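# Tighten both captive screws on the switch's left fan tray

## Task

On the switch's left fan tray (left when facing the switch), drive home both captive screws, the one above the handle and the one below it, so each knob ends pressed firmly against the tray's faceplate; since the screws are sprung, keep a light inward push on each knob while turning it clockwise. The separate fan tray sitting on the shelf underneath must still be standing upright on that shelf at the end.

## Robot and tools

Robot: two seven-joint arms, left_arm and right_arm, each with a two-finger parallel gripper and a wrist camera. Two fixed head cameras (cam_head_left, cam_head_right) look down from a bar behind the arms. The work zone covers the switch slots, the shelf beneath them, the space above and between those, and the table the robot stands on. An antistatic (ESD) tray lies loose on the shelf.

Frames. Scene frame: origin at table-top height midway between the nominal arm bases, +z up, +x out over the table, left_arm toward +y (image left and right do not match these names). Calibrated bases: left_arm at (+0.042, +0.340, +0.033) m, right_arm at (-0.005, -0.329, +0.033) m, both almost unrotated. Every hand pose, velocity, target and wrist-camera pose is reported in that arm's own base frame; head cameras and the table use the scene frame. On the gripper, fingers point along its +z and open along its y. end_effector_position is the spot between the pads when closed; closed fingertips extend about 19 mm past it (6 mm when fully open).

The 16-number row (used by execute_actions and move): numbers 1-8 are left_arm dx, dy, dz, rx, ry, rz, gripper position, gripper speed; numbers 9-16 are the same for right_arm. Always send all 16, each in [-1, 1]. dx..rz are an offset, not a pose: measured from that arm's Hand target as it stood when the action or move began, along that arm's base axes, with rotation about the Hand target's position. Scale: 1.0 equals 0.6 m for dx/dy/dz and 180 degrees for rotation; rx, ry, rz form a single rotation vector. All six at 0 re-requests the current Hand target. Gripper position is absolute: +1 fully open (85 mm), 0 roughly 45 mm, -1 shut; the mapping is not linear, so check position_measured_pct (about 50 minus 50 times the position number). Gripper speed: -1 about 20 mm/s, 0 about 85, +1 about 150; a faster close also grips harder (very roughly 100 N per pad at -1, 120-135 N at 0, up to about 240 N at +1 when starting a centimetre or more wider and asking a centimetre or more narrower). Zero is a real command, so to leave a gripper alone resend its previous position and speed.

execute_actions(actions, cameras): actions is a list of actions; each action is a list of up to 15 rows, one per 1/30 s step, and a short list repeats its final row to fill 15 steps. Every row in an action counts from that action's start pose, not the prior row; a new action starts from the updated Hand target, so repeating an offset moves further. An empty actions list returns state and all camera images. cameras: list of names, ["all"], or [] (default: none when actions run).

move(target, speed, blend, blocking, cameras): straight-line path toward target, which is one 16-number row or up to 15 rows, all offsets counted from the same starting Hand targets. speed: path top speed in m/s, 0.002-0.5 (default 0.25), one value or one per target. blend: corner rounding in metres for lists (0 = stop at each). blocking=false returns after about 0.5 s while the move runs on. Paths do not avoid obstacles; faster moves lag, stray and hit harder. Result adds a move: line (done, off_target, moving, held, fault) and limits used (paced = pose clipped, held = checks withheld steps).

wait(seconds 0-10): lets time pass holding last commands. stop(): brakes a running move; fingers keep going. zoom_image(camera, region [x0, y0, x1, y1] in pixels, at most 504 by 504) on the newest image of cam_head_left, cam_head_right, cam_left_wrist or cam_right_wrist. clear_fault(arm): clears a reported torque fault on left_arm or right_arm. finished_scene(scene): ends the current scene (give its number); irreversible, so only after the screws are tight and everything is stable.

Reading results: end_effector_position (m) and quat_wxyz in the arm's base frame; Hand target is the last commanded pose after clipping (next offsets start there; the hand often rests slightly short, and sending the missing offset closes that gap). object_status: 0 moving, 1 blocked opening, 2 stopped on an object before the requested position (firm grip), 3 reached requested position or pads met (empty or soft grip). motor_current_ma is about 1000 on a held object, near 0 in air. Flange force is the outside force along gripper x y z, with some bias and including held weight. Joint torques are in joint order. Wrist depth gives a 7x7 grid of distances in mm (164-4000, '-' = no value). Step readings list intermediate hand positions. MOTOR HOT appears from 60 °C; at 75 °C the arm sinks and stops for 30-60 s.

Control notes: commanded orientation is clipped to within 32 degrees of the current one per step, so large turns need several steps; a big wrist turn can swing the elbow. For the screws, approach each knob with the fingers aimed at it, grip it, push in only a few millimetres, and turn clockwise as seen facing the knob (a rotation about the finger axis), regripping between turns as needed.

Avoid: arms touching each other or a gripper closing on the other arm's fingers; the clearance check does not always prevent this. Arms are stiff, so a target even millimetres beyond a firm contact presses very hard; to end a push, command back past the gripper. Torque faults trip at 104.5 N m (first four joints) or 51.3 N m (last three), or on a 5 degree tracking error; the arm stays stopped until clear_fault. Do not knock anything out of the work area, drop parts, slam into the switch, or tip the shelf's fan tray; hard grips on parts still resting on something and long stretched-out holds also cause harm or heating.

Each tool is called after "Emit:" as name(argument=value, ...) on one line, values as JSON.

## Session

Emit:
execute_actions(actions=[])

Scene clock: 0.00 s.
left_arm: end_effector_position=(+0.6289, +0.0384, +0.2027) position_measured_pct=0.0 object_status=3 motor_current_ma=0 end_effector_quat_wxyz=(-0.007, +0.173, +0.985, +0.001) | right_arm: end_effector_position=(+0.6911, +0.4282, +0.2315) position_measured_pct=0.0 object_status=3 motor_current_ma=0 end_effector_quat_wxyz=(-0.036, +0.969, +0.058, +0.236)
Joint positions: left_arm=[-0.136 0.874 0.106 0.834 -0.088 1.45 1.168] | right_arm=[-0.568 1.063 -0.453 0.476 0.658 1.237 4.026]
Joint velocities: within noise
Joint torques (N m): no reading
Flange force (N): no reading
Wrist depth (mm): cam_left_wrist=[383 383 383 384 386 385 385 / 381 381 383 383 383 384 385 / 381 381 380 383 383 383 384 / 380 380 382 380 382 381 383 / 378 380 380 380 382 382 382 / 378 378 378 380 380 381 381 / 377 377 379 378 380 380 380] | cam_right_wrist=[303 324 628 308 295 283 278 / 1477 360 675 355 340 327 313 / 1417 408 630 343 358 1265 356 / 476 471 345 334 335 330 326 / 451 448 324 317 315 314 312 / 424 422 302 302 300 299 294 / 409 407 291 290 289 288 285]
Hand target: left_arm +0.6289, +0.0384, +0.2027; -0.007, +0.173, +0.985, +0.001 | right_arm +0.6911, +0.4282, +0.2315; -0.036, +0.969, +0.058, +0.236
Tool commands: left_gripper/position=+1.0 left_gripper/speed=+1.0 right_gripper/position=+1.0 right_gripper/speed=+1.0

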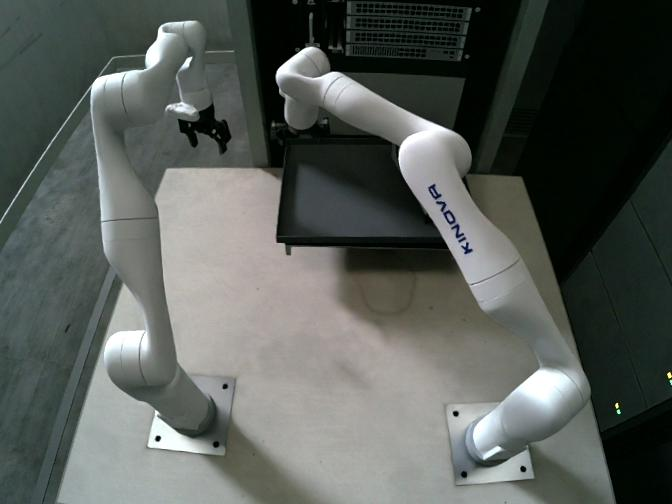

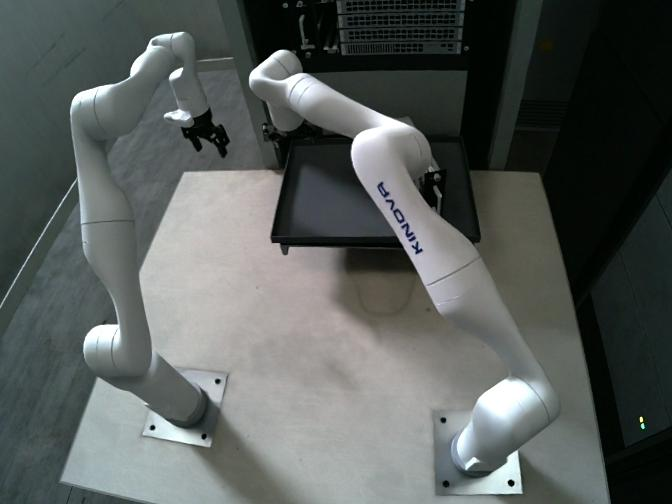

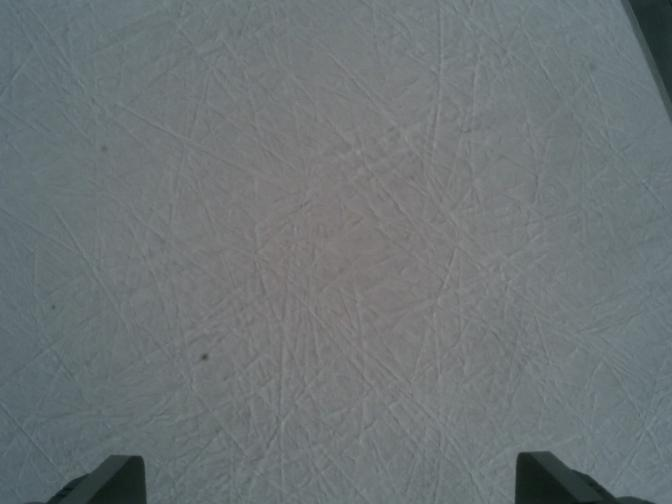

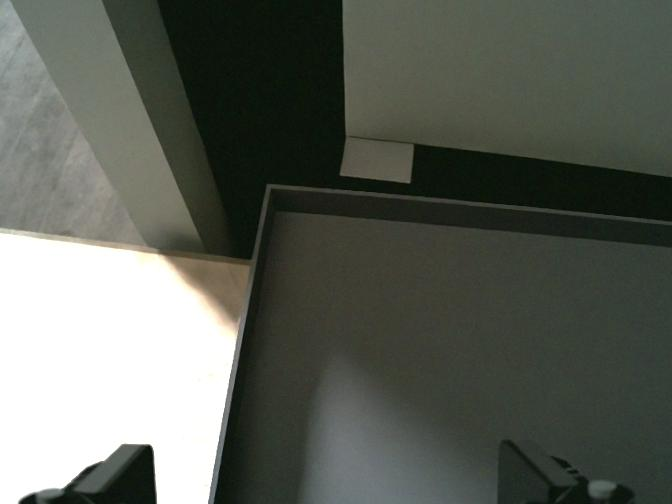

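Emit:
zoom_image(camera="cam_head_left", region=[230, 0, 530, 220])

Emit:
zoom_image(camera="cam_head_right", region=[230, 0, 530, 220])

Scaled by 1.680 from the camera's 672x504 image, which has a finer 960x720 frame.

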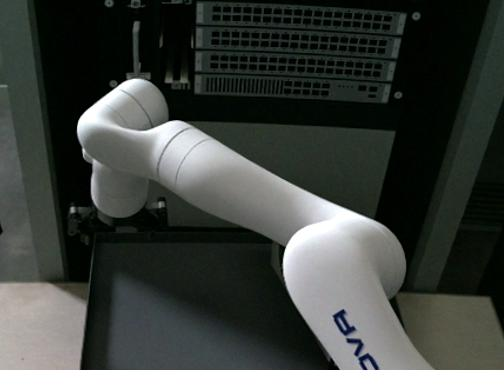

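Scaled by 1.680 from the camera's 672x504 image, which has a finer 960x720 frame.

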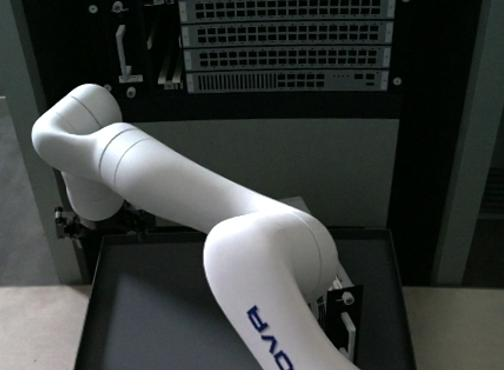

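Emit:
move(target=[[0,0,0,0,0,0,1,1, -0.15,0,0.33,0,0,0,1,1],[0,0,0,0,0,0,1,1, -0.4,-0.7,0.4,0,0,0,1,1]], blend=[0.08, 0], cameras=["all"])

Scene clock: 4.50 s.
left_arm: end_effector_position=(+0.6289, +0.0384, +0.2027) position_measured_pct=0.0 object_status=3 motor_current_ma=0 end_effector_quat_wxyz=(-0.007, +0.173, +0.985, +0.001) | right_arm: end_effector_position=(+0.4511, +0.0082, +0.4715) position_measured_pct=0.0 object_status=3 motor_current_ma=0 end_effector_quat_wxyz=(-0.036, +0.969, +0.058, +0.236)
Joint positions: left_arm=[-0.136 0.874 0.106 0.834 -0.088 1.45 1.168] | right_arm=[0.365 0.006 -0.375 1.432 -0.096 1.231 4.833]
Joint torques (N m): left_arm=[-0.83 -22.91 0.92 -8.53 -0.23 -0.01 -0.28] | right_arm=[1.46 -8.41 0.12 -10.95 0.25 -1.2 0.07]
Flange force (N): left_arm=[2.1 -2.6 -2.0] | right_arm=[-5.8 -3.0 1.2]
Wrist depth (mm): cam_left_wrist=[383 383 384 385 385 385 387 / 381 382 382 382 383 384 386 / 379 381 382 382 383 383 384 / 379 380 380 381 383 382 383 / 379 379 378 381 381 381 382 / 377 379 379 378 380 380 382 / 377 377 379 378 379 381 380] | cam_right_wrist=[668 646 623 613 602 897 548 / 699 691 558 669 678 867 1740 / 660 656 510 647 651 761 1605 / 622 613 459 603 713 733 742 / 585 581 431 578 691 689 691 / 551 547 433 549 652 652 655 / 528 529 523 523 630 630 627]
Hand target: left_arm +0.6289, +0.0384, +0.2027; -0.007, +0.173, +0.985, +0.001 | right_arm +0.4511, +0.0082, +0.4715; -0.036, +0.969, +0.058, +0.236
Off the commanded pose: left_arm 0.000 m, 0 deg | right_arm 0.000 m, 0 deg.
move: done
camera_calibration:
cam_right_wrist: T_world_to_cam=[[0.112924, -0.992998, -0.034682, -0.02529], [-0.881768, -0.0840646, -0.464131, 0.67464], [0.457966, 0.0829932, -0.885087, 0.356134], [0, 0, 0, 1]] pos_world=[0.434635, 0.00204377, 0.627454]

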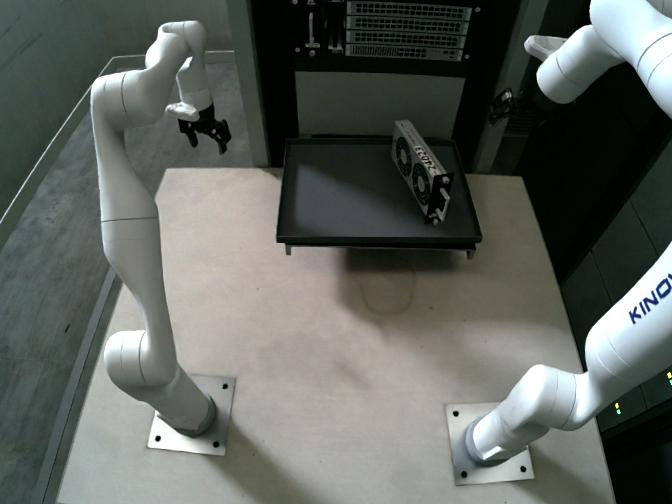

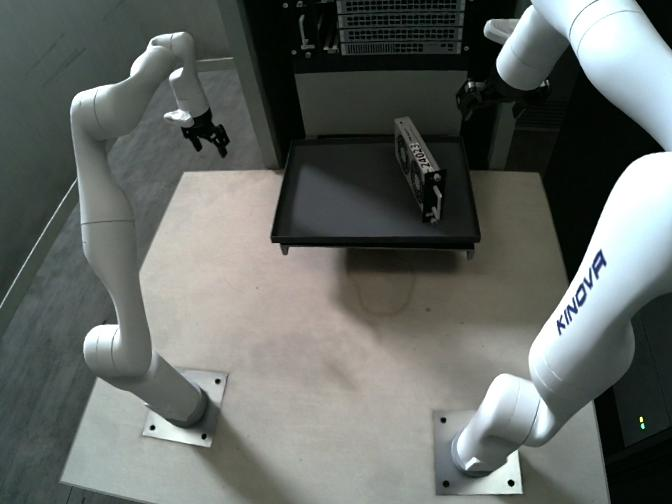

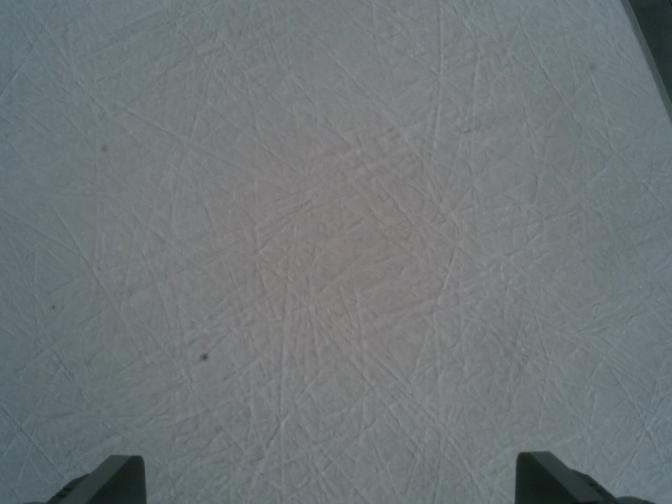

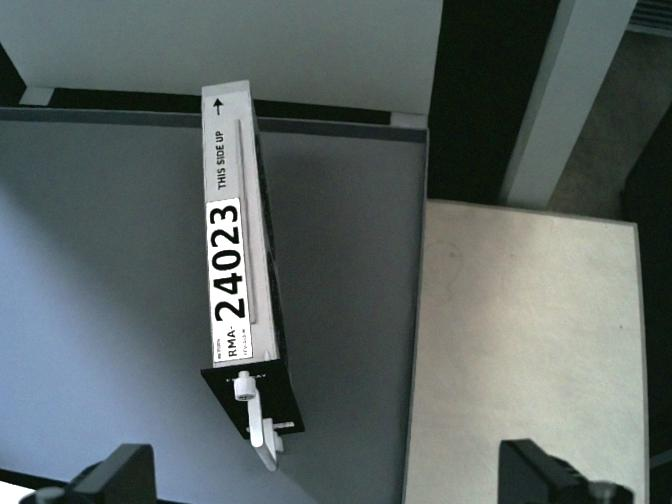

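Emit:
zoom_image(camera="cam_head_left", region=[270, 0, 370, 75])

Emit:
zoom_image(camera="cam_right_wrist", region=[180, 340, 340, 490])

Scaled by 5.040 from the camera's 672x504 image, which has a finer 960x720 frame.

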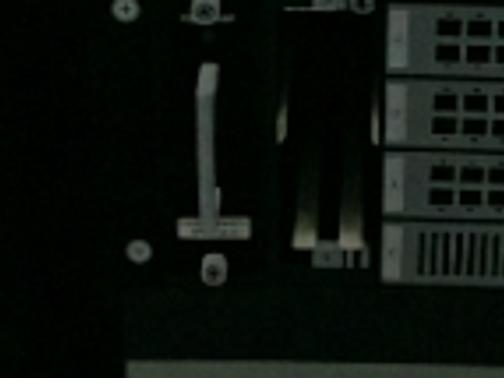

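Scaled by 3.150.

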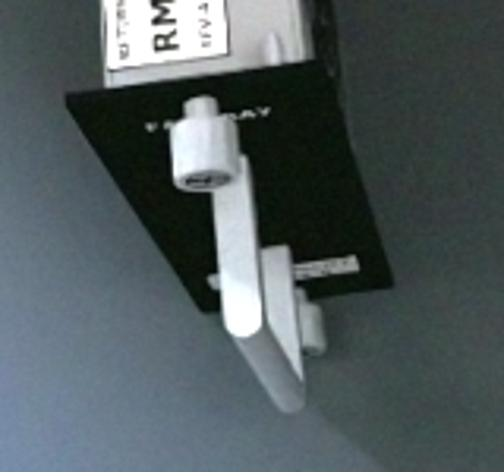

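Emit:
move(target=[-0.215,-0.431,0.329,0.647,-0.1136,-0.647,1,1, 0,0,0,0,0,0,1,1], cameras=["cam_head_left","cam_left_wrist"])

Scene clock: 11.30 s.
left_arm: end_effector_position=(+0.4999, -0.2202, +0.4001) position_measured_pct=0.0 object_status=3 motor_current_ma=0 end_effector_quat_wxyz=(+0.000, +0.702, +0.000, +0.712) | right_arm: end_effector_position=(+0.4511, +0.0082, +0.4715) position_measured_pct=0.0 object_status=3 motor_current_ma=0 end_effector_quat_wxyz=(-0.036, +0.969, +0.058, +0.236)
Joint positions: left_arm=[0.946 0.372 -0.209 2.313 -2.324 1.202 1.294] | right_arm=[0.365 0.006 -0.375 1.432 -0.096 1.231 4.833]
Joint torques (N m): left_arm=[-0.69 -12.02 -1.08 -5.77 -0.93 2.68 -0.26] | right_arm=[1.36 -8.39 0.08 -10.93 0.24 -1.2 0.12]
Flange force (N): left_arm=[3.2 0.7 -2.4] | right_arm=[-5.8 -2.9 1.1]
Wrist depth (mm): cam_left_wrist=[469 724 981 494 495 497 499 / 468 511 1186 493 494 498 499 / 467 721 1171 491 496 497 501 / 466 717 967 492 544 496 499 / 464 718 1159 489 545 496 497 / 463 506 1161 486 492 494 495 / 464 712 1151 488 489 492 493] | cam_right_wrist=[664 643 624 612 602 896 551 / 699 688 568 668 683 867 1727 / 662 654 511 646 654 761 1613 / 627 619 460 608 718 737 744 / 587 583 431 577 689 692 695 / 551 548 435 546 653 656 653 / 529 531 526 523 625 628 626]
Hand target: left_arm +0.4999, -0.2202, +0.4001; +0.000, +0.702, +0.000, +0.712 | right_arm +0.4511, +0.0082, +0.4715; -0.036, +0.969, +0.058, +0.236
Off the commanded pose: left_arm 0.000 m, 0 deg | right_arm 0.000 m, 0 deg.
move: done
camera_calibration:
cam_left_wrist: T_world_to_cam=[[-0.01478, -0.99989, -0.000879955, -0.216538], [0.0183096, 0.000609258, -0.999832, 0.448333], [0.999723, -0.0147937, 0.0182986, -0.36386], [0, 0, 0, 1]] pos_world=[0.35235, -0.22217, 0.454725]
Images, in order (width x height): cam_head_left 672x504, cam_left_wrist 672x504.

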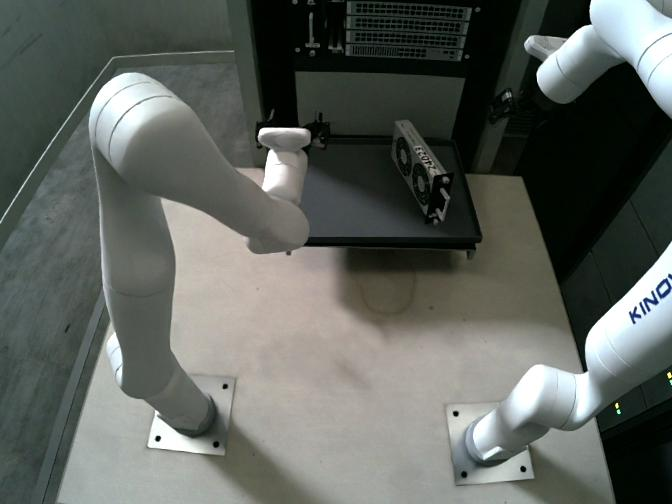

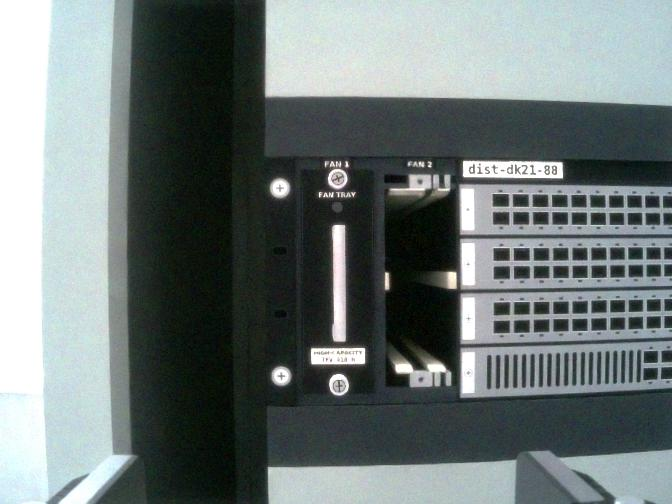

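Emit:
zoom_image(camera="cam_left_wrist", region=[260, 150, 420, 290])

Emit:
zoom_image(camera="cam_left_wrist", region=[260, 280, 420, 420])

Scaled by 3.150.

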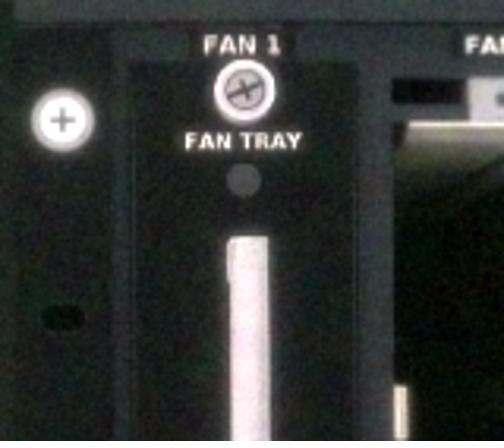

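Scaled by 3.150.

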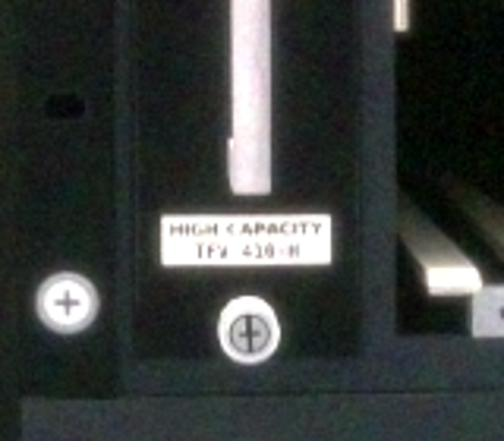

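Emit:
move(target=[0,0,0,0,0,0,1,1, 0.5116,0.2814,-0.1375,0.1882,-0.3045,0.2544,1,1], cameras=["cam_head_left","cam_right_wrist"])

Scene clock: 16.33 s.
left_arm: end_effector_position=(+0.4999, -0.2202, +0.4001) position_measured_pct=0.0 object_status=3 motor_current_ma=0 end_effector_quat_wxyz=(+0.000, +0.702, +0.000, +0.712) | right_arm: end_effector_position=(+0.7581, +0.1770, +0.3890) position_measured_pct=0.0 object_status=3 motor_current_ma=0 end_effector_quat_wxyz=(-0.353, +0.612, +0.354, +0.613)
Joint positions: left_arm=[0.946 0.372 -0.209 2.313 -2.324 1.202 1.294] | right_arm=[0.448 1.024 -0.769 1.139 -1.231 0.82 6.767]
Joint torques (N m): left_arm=[-0.7 -11.99 -1.1 -5.79 -0.91 2.69 -0.27] | right_arm=[1.3 -22.34 -7.08 -8.25 -1.34 1.52 0.14]
Flange force (N): left_arm=[3.3 0.6 -2.4] | right_arm=[2.1 -4.0 1.0]
Wrist depth (mm): cam_left_wrist=[469 727 982 494 494 499 499 / 468 514 1178 492 495 495 500 / 468 725 1169 490 495 498 499 / 466 717 967 493 542 496 499 / 464 716 1147 490 546 497 497 / 464 507 1151 490 493 494 496 / 463 713 1139 488 490 492 494] | cam_right_wrist=[1950 2125 556 428 330 271 233 / 1962 2132 555 412 334 272 234 / 1985 2118 555 412 383 272 234 / 1991 2160 554 414 326 273 235 / 1967 2153 556 401 377 273 235 / 1973 2139 556 417 336 274 236 / 1967 2118 555 418 347 275 236]
Hand target: left_arm +0.4999, -0.2202, +0.4001; +0.000, +0.702, +0.000, +0.712 | right_arm +0.7581, +0.1770, +0.3890; -0.353, +0.612, +0.354, +0.613
Off the commanded pose: left_arm 0.000 m, 0 deg | right_arm 0.000 m, 0 deg.
move: done
camera_calibration:
cam_right_wrist: T_world_to_cam=[[0.858626, -0.51248, -0.0112392, -0.554571], [-0.00810353, 0.00835266, -0.999932, 0.45098], [0.512539, 0.858659, 0.00301892, -0.39555], [0, 0, 0, 1]] pos_world=[0.682558, 0.0516688, 0.445911]
Images, in order (width x height): cam_head_left 672x504, cam_right_wrist 672x504.

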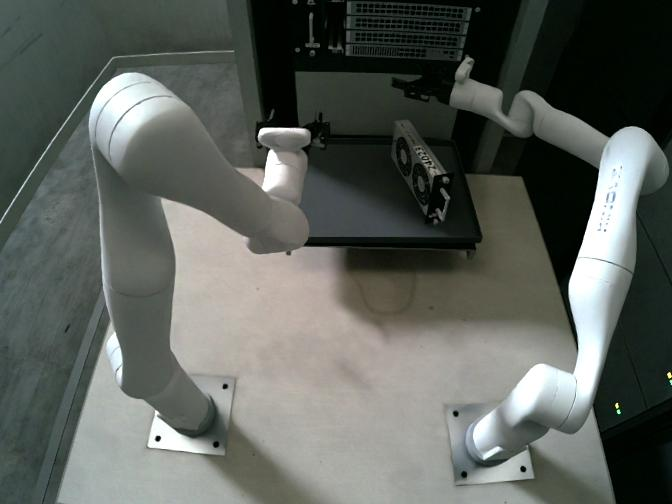

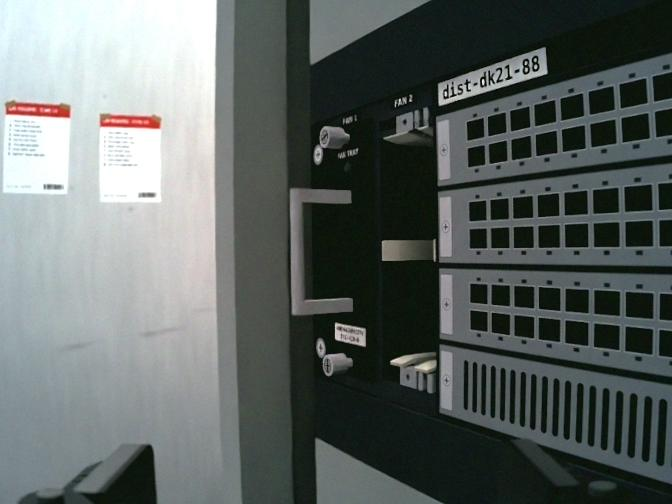

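Emit:
zoom_image(camera="cam_right_wrist", region=[280, 90, 400, 210])

Emit:
zoom_image(camera="cam_right_wrist", region=[280, 280, 400, 400])

Scaled by 4.200.

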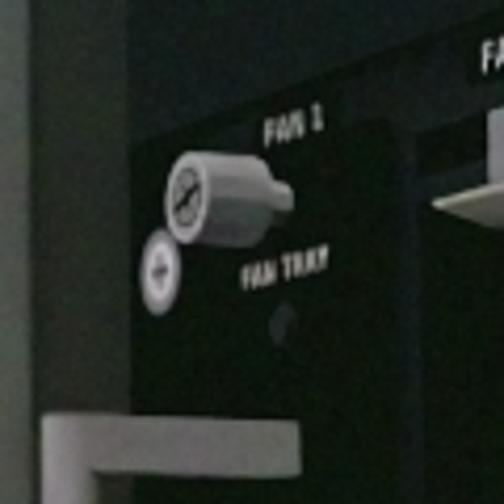

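Scaled by 4.200.

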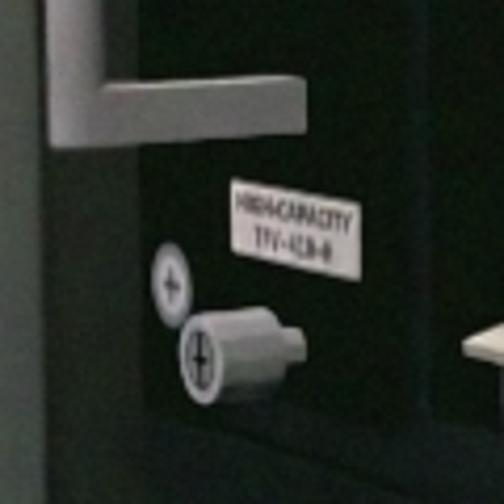

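Emit:
move(target=[0,0,0,0,0,0,-0.45,0, 0,0,0,0,0,0,1,1], cameras=["cam_left_wrist"])

Scene clock: 18.60 s.
left_arm: end_effector_position=(+0.4999, -0.2202, +0.4001) position_measured_pct=72.7 object_status=0 motor_current_ma=0 end_effector_quat_wxyz=(+0.000, +0.702, +0.000, +0.712) | right_arm: end_effector_position=(+0.7581, +0.1770, +0.3890) position_measured_pct=0.0 object_status=3 motor_current_ma=0 end_effector_quat_wxyz=(-0.353, +0.612, +0.354, +0.613)
Joint positions: left_arm=[0.946 0.372 -0.209 2.313 -2.324 1.202 1.294] | right_arm=[0.448 1.024 -0.769 1.139 -1.231 0.82 6.767]
Joint torques (N m): left_arm=[-0.67 -12.02 -1.11 -5.79 -0.91 2.71 -0.26] | right_arm=[1.33 -22.3 -7.08 -8.32 -1.33 1.49 0.05]
Flange force (N): left_arm=[3.3 0.6 -2.3] | right_arm=[1.9 -4.5 0.8]
Wrist depth (mm): cam_left_wrist=[468 730 982 493 492 497 500 / 466 511 1178 490 493 498 500 / 465 721 1157 492 496 497 499 / 466 721 964 489 545 498 499 / 465 714 1153 491 549 496 499 / 464 506 1147 486 494 494 496 / 463 714 1153 489 490 491 493] | cam_right_wrist=[1979 2125 557 428 330 271 233 / 1979 2132 557 413 334 272 234 / 1985 2139 554 412 383 272 235 / 1973 2167 553 414 325 273 235 / 1973 2167 554 401 377 273 235 / 1956 2125 556 418 335 274 236 / 1962 2092 556 418 346 274 236]
Hand target: left_arm +0.4999, -0.2202, +0.4001; +0.000, +0.702, +0.000, +0.712 | right_arm +0.7581, +0.1770, +0.3890; -0.353, +0.612, +0.354, +0.613
Off the commanded pose: left_arm 0.000 m, 0 deg | right_arm 0.000 m, 0 deg.
move: done
camera_calibration:
cam_left_wrist: T_world_to_cam=[[-0.0147819, -0.99989, -0.000779984, -0.216583], [0.0183082, 0.000509277, -0.999832, 0.448311], [0.999723, -0.0147937, 0.0182987, -0.36386], [0, 0, 0, 1]] pos_world=[0.35235, -0.22217, 0.454725]
Images, in order (width x height): cam_left_wrist 672x504.

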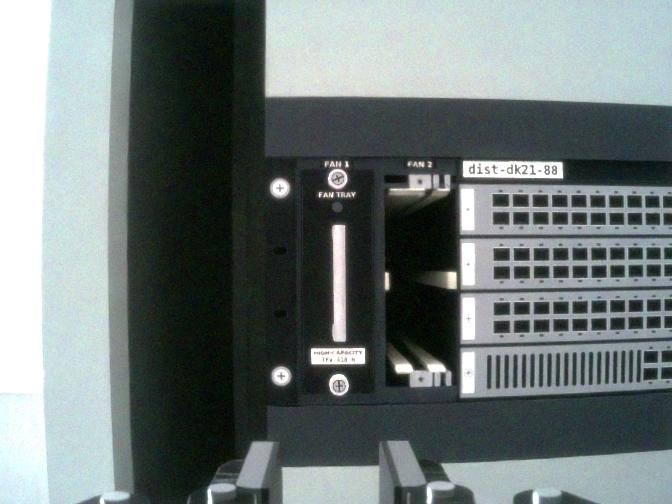

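Emit:
zoom_image(camera="cam_left_wrist", region=[180, 400, 480, 504])

Scaled by 1.680.

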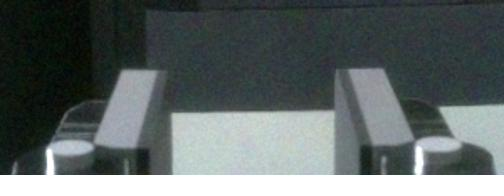

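Emit:
move(target=[0.4402,-0.0117,0.1883,0,0.00458,0.00446,-0.45,0, 0,0,0,0,0,0,1,1], cameras=["all"])

Scene clock: 21.17 s.
left_arm: end_effector_position=(+0.7640, -0.2272, +0.5130) position_measured_pct=72.7 object_status=3 motor_current_ma=0 end_effector_quat_wxyz=(-0.005, +0.707, +0.005, +0.707) | right_arm: end_effector_position=(+0.7581, +0.1770, +0.3890) position_measured_pct=0.0 object_status=3 motor_current_ma=0 end_effector_quat_wxyz=(-0.353, +0.612, +0.354, +0.613)
Joint positions: left_arm=[0.622 0.572 -0.324 1.431 -2.31 0.489 0.987] | right_arm=[0.448 1.024 -0.769 1.139 -1.231 0.82 6.767]
Joint torques (N m): left_arm=[-0.72 -20.04 -2.19 -10.65 -0.94 2.34 -0.26] | right_arm=[1.35 -22.31 -7.11 -8.27 -1.31 1.52 0.08]
Flange force (N): left_arm=[1.9 0.2 -3.3] | right_arm=[2.0 -4.2 1.0]
Wrist depth (mm): cam_left_wrist=[426 538 223 224 224 225 225 / 426 538 224 224 224 225 225 / 456 587 223 224 224 225 225 / 453 587 223 224 224 224 226 / 422 583 223 224 224 224 225 / 453 530 224 224 226 227 228 / 421 530 223 223 224 291 228] | cam_right_wrist=[1944 2153 556 427 330 271 234 / 291 303 367 412 334 272 234 / 305 2125 548 413 383 272 235 / 2009 2153 554 415 325 273 235 / 1973 2160 555 401 378 273 236 / 1950 2112 554 418 336 274 236 / 1950 2146 553 418 345 275 236]
Hand target: left_arm +0.7640, -0.2272, +0.5130; -0.005, +0.707, +0.005, +0.707 | right_arm +0.7581, +0.1770, +0.3890; -0.353, +0.612, +0.354, +0.613
Off the commanded pose: left_arm 0.000 m, 0 deg | right_arm 0.000 m, 0 deg.
move: done
camera_calibration:
cam_left_wrist: T_world_to_cam=[[-0.000790159, -0.999999, -0.000801598, -0.230323], [0.00389859, 0.000798512, -0.999992, 0.567596], [0.999992, -0.000793278, 0.00389796, -0.619705], [0, 0, 0, 1]] pos_world=[0.617305, -0.231268, 0.569822]
cam_right_wrist: T_world_to_cam=[[0.858626, -0.51248, -0.0112392, -0.554657], [-0.00810353, 0.00835266, -0.999932, 0.450981], [0.512539, 0.858659, 0.00301892, -0.395601], [0, 0, 0, 1]] pos_world=[0.682658, 0.0516688, 0.445911]

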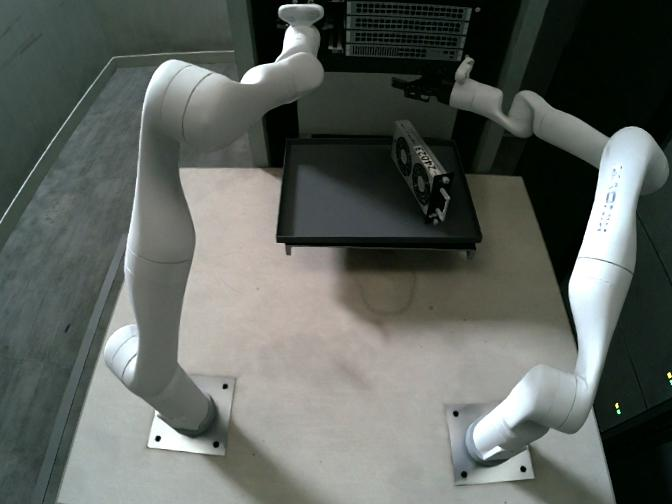

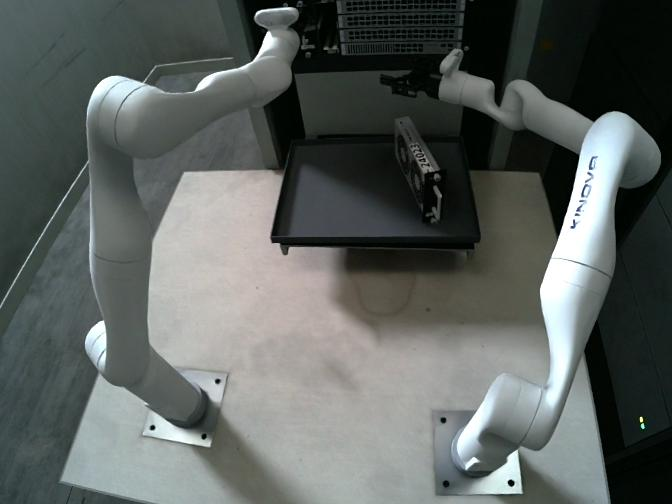

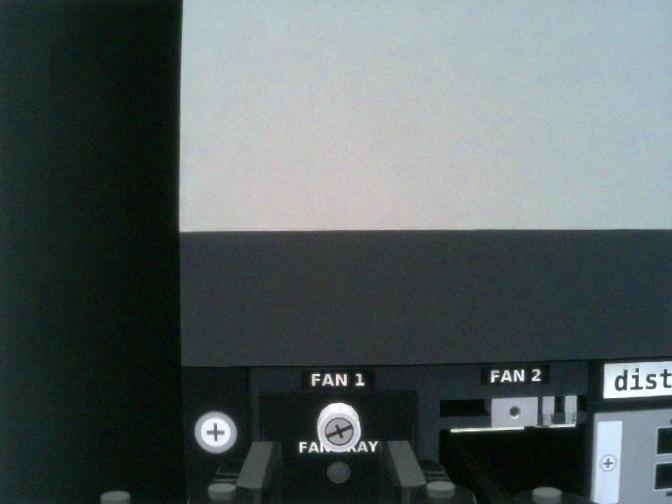

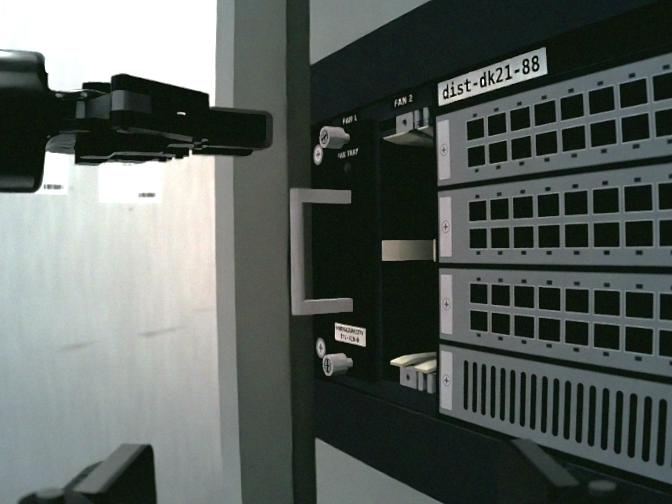

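Emit:
zoom_image(camera="cam_left_wrist", region=[230, 360, 440, 504])

Emit:
zoom_image(camera="cam_right_wrist", region=[0, 40, 400, 220])

Scaled by 2.400.

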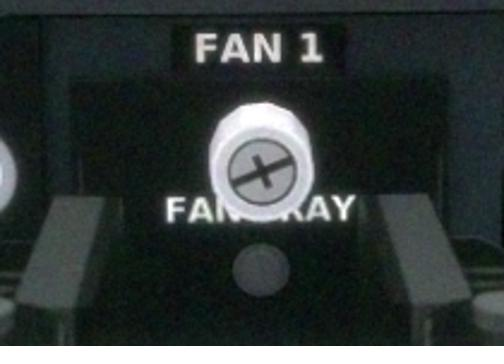

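Scaled by 1.260.

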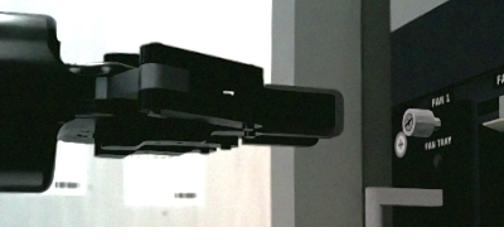

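Emit:
move(target=[0,-0.005,0.00367,-0.3333,-0.0047,0,-0.45,0, 0,0,0,0,0,0,1,1], cameras=["cam_left_wrist","cam_right_wrist"])

Emit:
zoom_image(camera="cam_left_wrist", region=[230, 360, 440, 504])

Scene clock: 24.87 s.
left_arm: end_effector_position=(+0.7640, -0.2302, +0.5153) position_measured_pct=72.7 object_status=3 motor_current_ma=0 end_effector_quat_wxyz=(+0.349, +0.610, +0.358, +0.615) | right_arm: end_effector_position=(+0.7581, +0.1770, +0.3890) position_measured_pct=0.0 object_status=3 motor_current_ma=0 end_effector_quat_wxyz=(-0.353, +0.612, +0.354, +0.613)
Joint positions: left_arm=[0.444 0.556 -0.022 1.43 -2.274 0.592 1.857] | right_arm=[0.448 1.024 -0.769 1.139 -1.231 0.82 6.767]
Joint torques (N m): left_arm=[-0.78 -20.36 -0.48 -10.7 -1.32 2.03 -0.32] | right_arm=[1.35 -22.3 -7.13 -8.31 -1.31 1.5 0.07]
Flange force (N): left_arm=[0.7 1.5 -3.2] | right_arm=[1.9 -4.4 0.9]
Wrist depth (mm): cam_left_wrist=[220 346 417 510 687 1145 1109 / 357 438 575 769 1178 1208 225 / 458 627 912 1214 224 225 225 / 670 1002 1217 224 224 224 224 / 1171 1197 223 224 224 224 225 / 1210 223 223 224 224 224 225 / 223 223 223 224 224 224 225] | cam_right_wrist=[305 314 548 427 331 271 234 / 308 332 374 412 333 272 234 / 328 355 548 412 383 272 235 / 1967 2085 555 414 325 273 235 / 1979 2125 554 402 377 273 235 / 1973 2098 553 419 336 274 236 / 1944 2118 553 418 346 274 236]
Hand target: left_arm +0.7640, -0.2302, +0.5153; +0.349, +0.610, +0.358, +0.615 | right_arm +0.7581, +0.1770, +0.3890; -0.353, +0.612, +0.354, +0.613
Off the commanded pose: left_arm 0.000 m, 0 deg | right_arm 0.000 m, 0 deg.
move: done
camera_calibration:
cam_left_wrist: T_world_to_cam=[[-0.00792834, -0.500722, 0.865572, -0.559385], [0.016191, -0.86555, -0.500561, 0.103636], [0.999837, 0.0100458, 0.0149695, -0.622785], [0, 0, 0, 1]] pos_world=[0.61657, -0.184137, 0.545387]
cam_right_wrist: T_world_to_cam=[[0.858626, -0.51248, -0.0112392, -0.554657], [-0.00810353, 0.00835266, -0.999932, 0.450981], [0.512539, 0.858659, 0.00301892, -0.395601], [0, 0, 0, 1]] pos_world=[0.682658, 0.0516688, 0.445911]
Images, in order (width x height): cam_left_wrist 672x504, cam_right_wrist 672x504.

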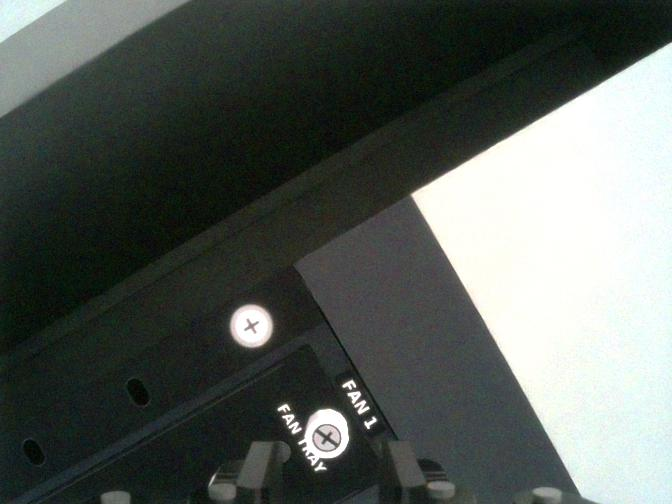

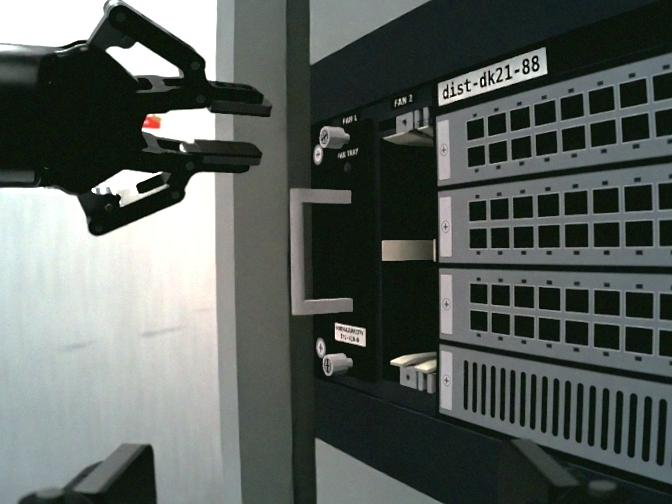

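Scaled by 2.400.

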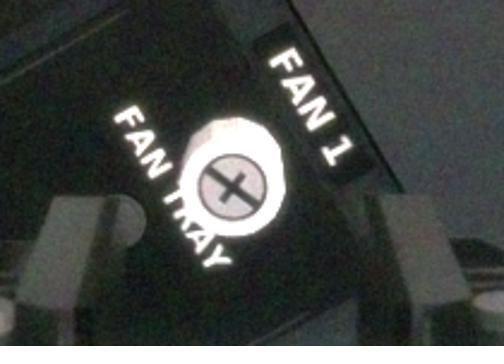

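Emit:
move(target=[0.06,0.0003,-0.0015,0,0,0,-0.45,0, 0,0,0,0,0,0,1,1], speed=0.1, cameras=["cam_left_wrist","cam_right_wrist"])

Emit:
zoom_image(camera="cam_left_wrist", region=[230, 360, 440, 504])

Emit:
zoom_image(camera="cam_right_wrist", region=[50, 40, 400, 240])

Emit:
move(target=[0,0,0,0.3333,0.0047,0,-0.45,0, 0,0,0,0,0,0,1,1], cameras=["cam_left_wrist","cam_right_wrist"])

Emit:
zoom_image(camera="cam_left_wrist", region=[230, 360, 440, 504])

Emit:
zoom_image(camera="cam_right_wrist", region=[50, 40, 400, 240])

Scene clock: 26.33 s.
left_arm: end_effector_position=(+0.8000, -0.2300, +0.5144) position_measured_pct=72.7 object_status=3 motor_current_ma=0 end_effector_quat_wxyz=(+0.349, +0.610, +0.358, +0.615) | right_arm: end_effector_position=(+0.7581, +0.1770, +0.3890) position_measured_pct=0.0 object_status=3 motor_current_ma=0 end_effector_quat_wxyz=(-0.353, +0.612, +0.354, +0.613)
Joint positions: left_arm=[0.419 0.629 -0.03 1.301 -2.242 0.533 1.812] | right_arm=[0.448 1.024 -0.769 1.139 -1.231 0.82 6.767]
Joint torques (N m): left_arm=[-0.71 -21.74 -0.57 -10.89 -1.29 1.94 -0.32] | right_arm=[1.36 -22.3 -7.11 -8.33 -1.35 1.49 0.09]
Flange force (N): left_arm=[0.9 1.6 -3.2] | right_arm=[2.0 -4.3 0.9]
Wrist depth (mm): cam_left_wrist=[292 343 415 509 686 1143 1101 / 348 436 576 770 1145 1174 189 / 457 627 912 1169 188 188 189 / 664 985 1167 188 188 188 189 / 1126 1163 188 188 188 188 188 / 1167 187 187 188 188 188 189 / 187 187 - 188 - 188 189] | cam_right_wrist=[310 326 541 428 330 271 234 / 291 328 357 400 335 271 234 / 304 346 381 397 384 272 234 / 1973 2098 555 414 325 273 235 / 1956 2125 554 402 377 273 236 / 1939 2146 555 417 336 274 236 / 1991 2146 554 418 346 274 236]
Hand target: left_arm +0.8000, -0.2301, +0.5143; +0.349, +0.610, +0.358, +0.615 | right_arm +0.7581, +0.1770, +0.3890; -0.353, +0.612, +0.354, +0.613
Off the commanded pose: left_arm 0.000 m, 0 deg | right_arm 0.000 m, 0 deg.
move: done
camera_calibration:
cam_left_wrist: T_world_to_cam=[[-0.00779173, -0.50072, 0.865574, -0.558223], [0.0162275, -0.86555, -0.50056, 0.1027], [0.999838, 0.0101459, 0.0148696, -0.658793], [0, 0, 0, 1]] pos_world=[0.652671, -0.183937, 0.544387]
cam_right_wrist: T_world_to_cam=[[0.858626, -0.51248, -0.0112392, -0.554657], [-0.00810353, 0.00835266, -0.999932, 0.450981], [0.512539, 0.858659, 0.00301892, -0.395601], [0, 0, 0, 1]] pos_world=[0.682658, 0.0516688, 0.445911]
Images, in order (width x height): cam_left_wrist 672x504, cam_right_wrist 672x504.

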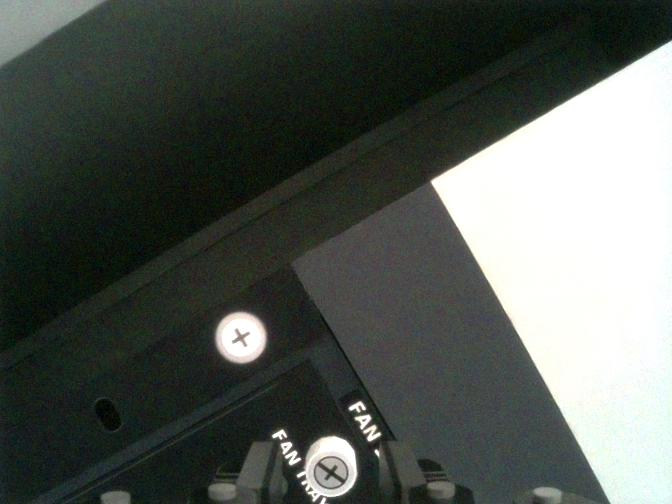

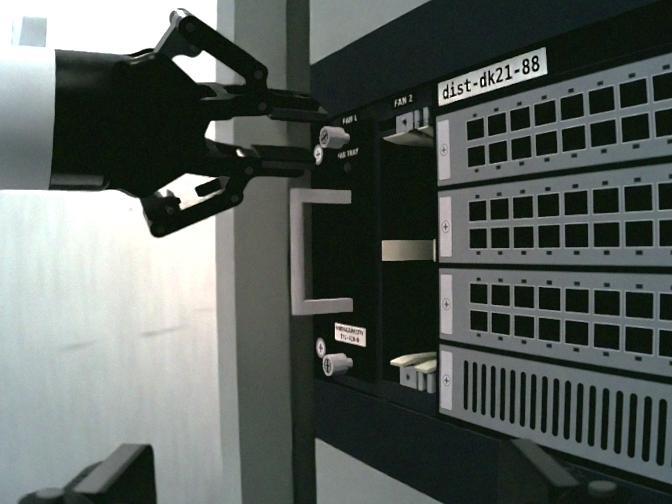

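Scaled by 2.400.

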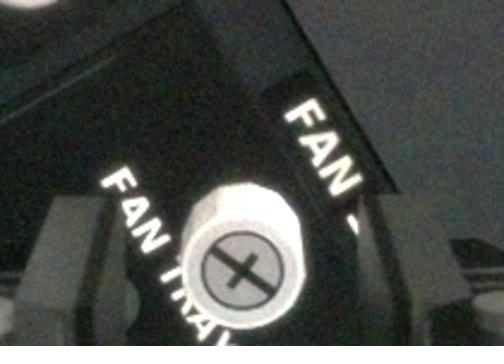

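Scaled by 1.440.

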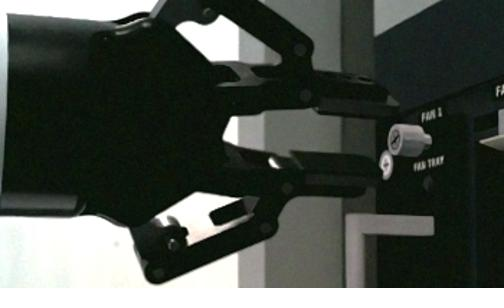

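Scene clock: 28.83 s.
left_arm: end_effector_position=(+0.8000, -0.2301, +0.5144) position_measured_pct=72.7 object_status=3 motor_current_ma=0 end_effector_quat_wxyz=(-0.005, +0.707, +0.005, +0.707) | right_arm: end_effector_position=(+0.7581, +0.1770, +0.3890) position_measured_pct=0.0 object_status=3 motor_current_ma=0 end_effector_quat_wxyz=(-0.353, +0.612, +0.354, +0.613)
Joint positions: left_arm=[0.605 0.651 -0.368 1.292 -2.255 0.409 0.958] | right_arm=[0.448 1.024 -0.769 1.139 -1.231 0.82 6.767]
Joint torques (N m): left_arm=[-0.74 -21.51 -2.59 -10.81 -0.86 2.29 -0.27] | right_arm=[1.31 -22.34 -7.08 -8.29 -1.3 1.52 0.1]
Flange force (N): left_arm=[1.9 0.3 -3.4] | right_arm=[1.9 -4.3 0.9]
Wrist depth (mm): cam_left_wrist=[433 187 187 188 188 188 189 / 432 187 187 188 188 188 189 / 432 187 187 188 188 188 189 / 431 187 187 188 188 188 189 / 431 187 187 188 188 188 189 / 430 187 187 188 190 190 191 / 429 - - 187 - 191 191] | cam_right_wrist=[295 2146 555 427 330 271 233 / 290 308 333 397 334 272 234 / 304 2092 546 403 384 272 235 / 1950 2132 556 414 325 272 235 / 1967 2092 554 402 378 273 235 / 1985 2112 554 419 336 274 236 / 1956 2132 554 418 345 275 236]
Hand target: left_arm +0.8000, -0.2301, +0.5144; -0.005, +0.707, +0.005, +0.707 | right_arm +0.7581, +0.1770, +0.3890; -0.353, +0.612, +0.354, +0.613
Off the commanded pose: left_arm 0.000 m, 0 deg | right_arm 0.000 m, 0 deg.
move: done
camera_calibration:
cam_left_wrist: T_world_to_cam=[[-0.000790549, -0.999999, -0.000701733, -0.23315], [0.00399864, 0.000698566, -0.999992, 0.568669], [0.999992, -0.000793348, 0.00399809, -0.655768], [0, 0, 0, 1]] pos_world=[0.653305, -0.234068, 0.571123]
cam_right_wrist: T_world_to_cam=[[0.858626, -0.51248, -0.0112392, -0.554657], [-0.00810353, 0.00835266, -0.999932, 0.450981], [0.512539, 0.858659, 0.00301892, -0.395601], [0, 0, 0, 1]] pos_world=[0.682658, 0.0516688, 0.445911]
Images, in order (width x height): cam_left_wrist 672x504, cam_right_wrist 672x504.

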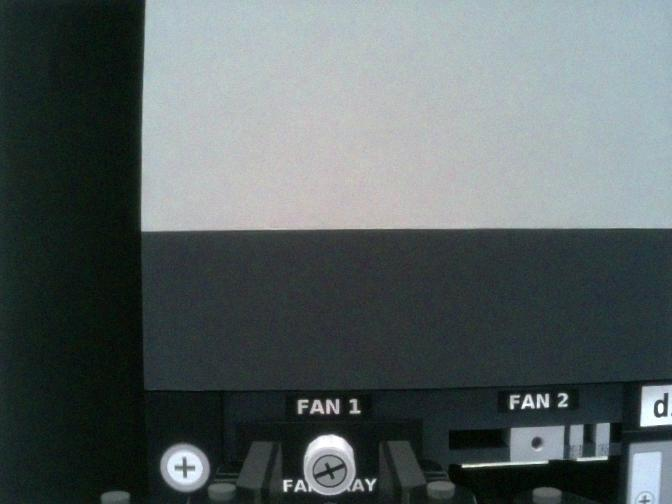

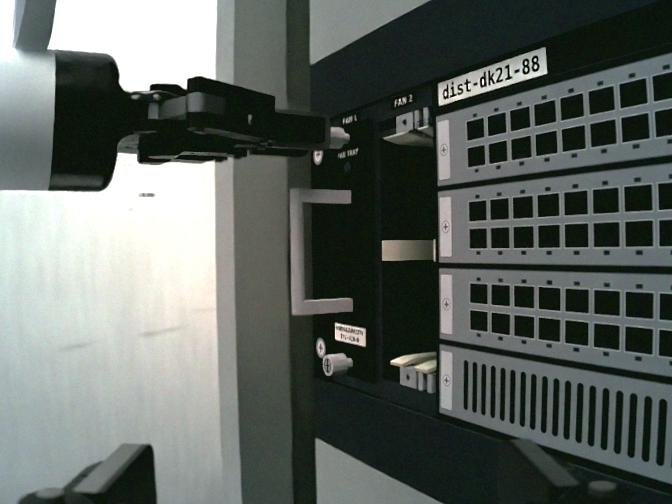

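Scaled by 2.400.

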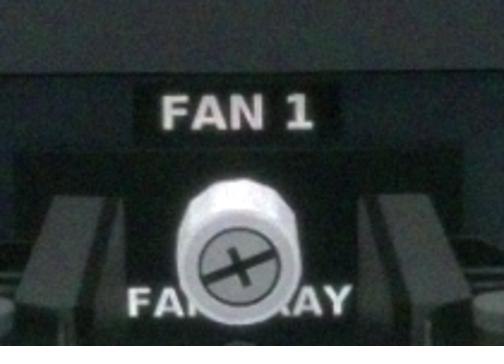

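Scaled by 1.440.

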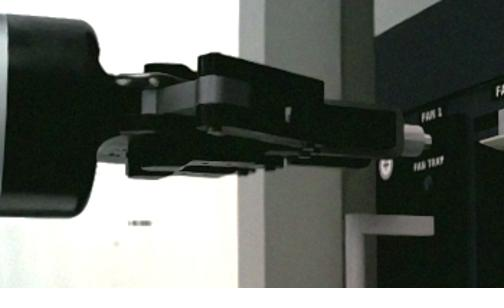

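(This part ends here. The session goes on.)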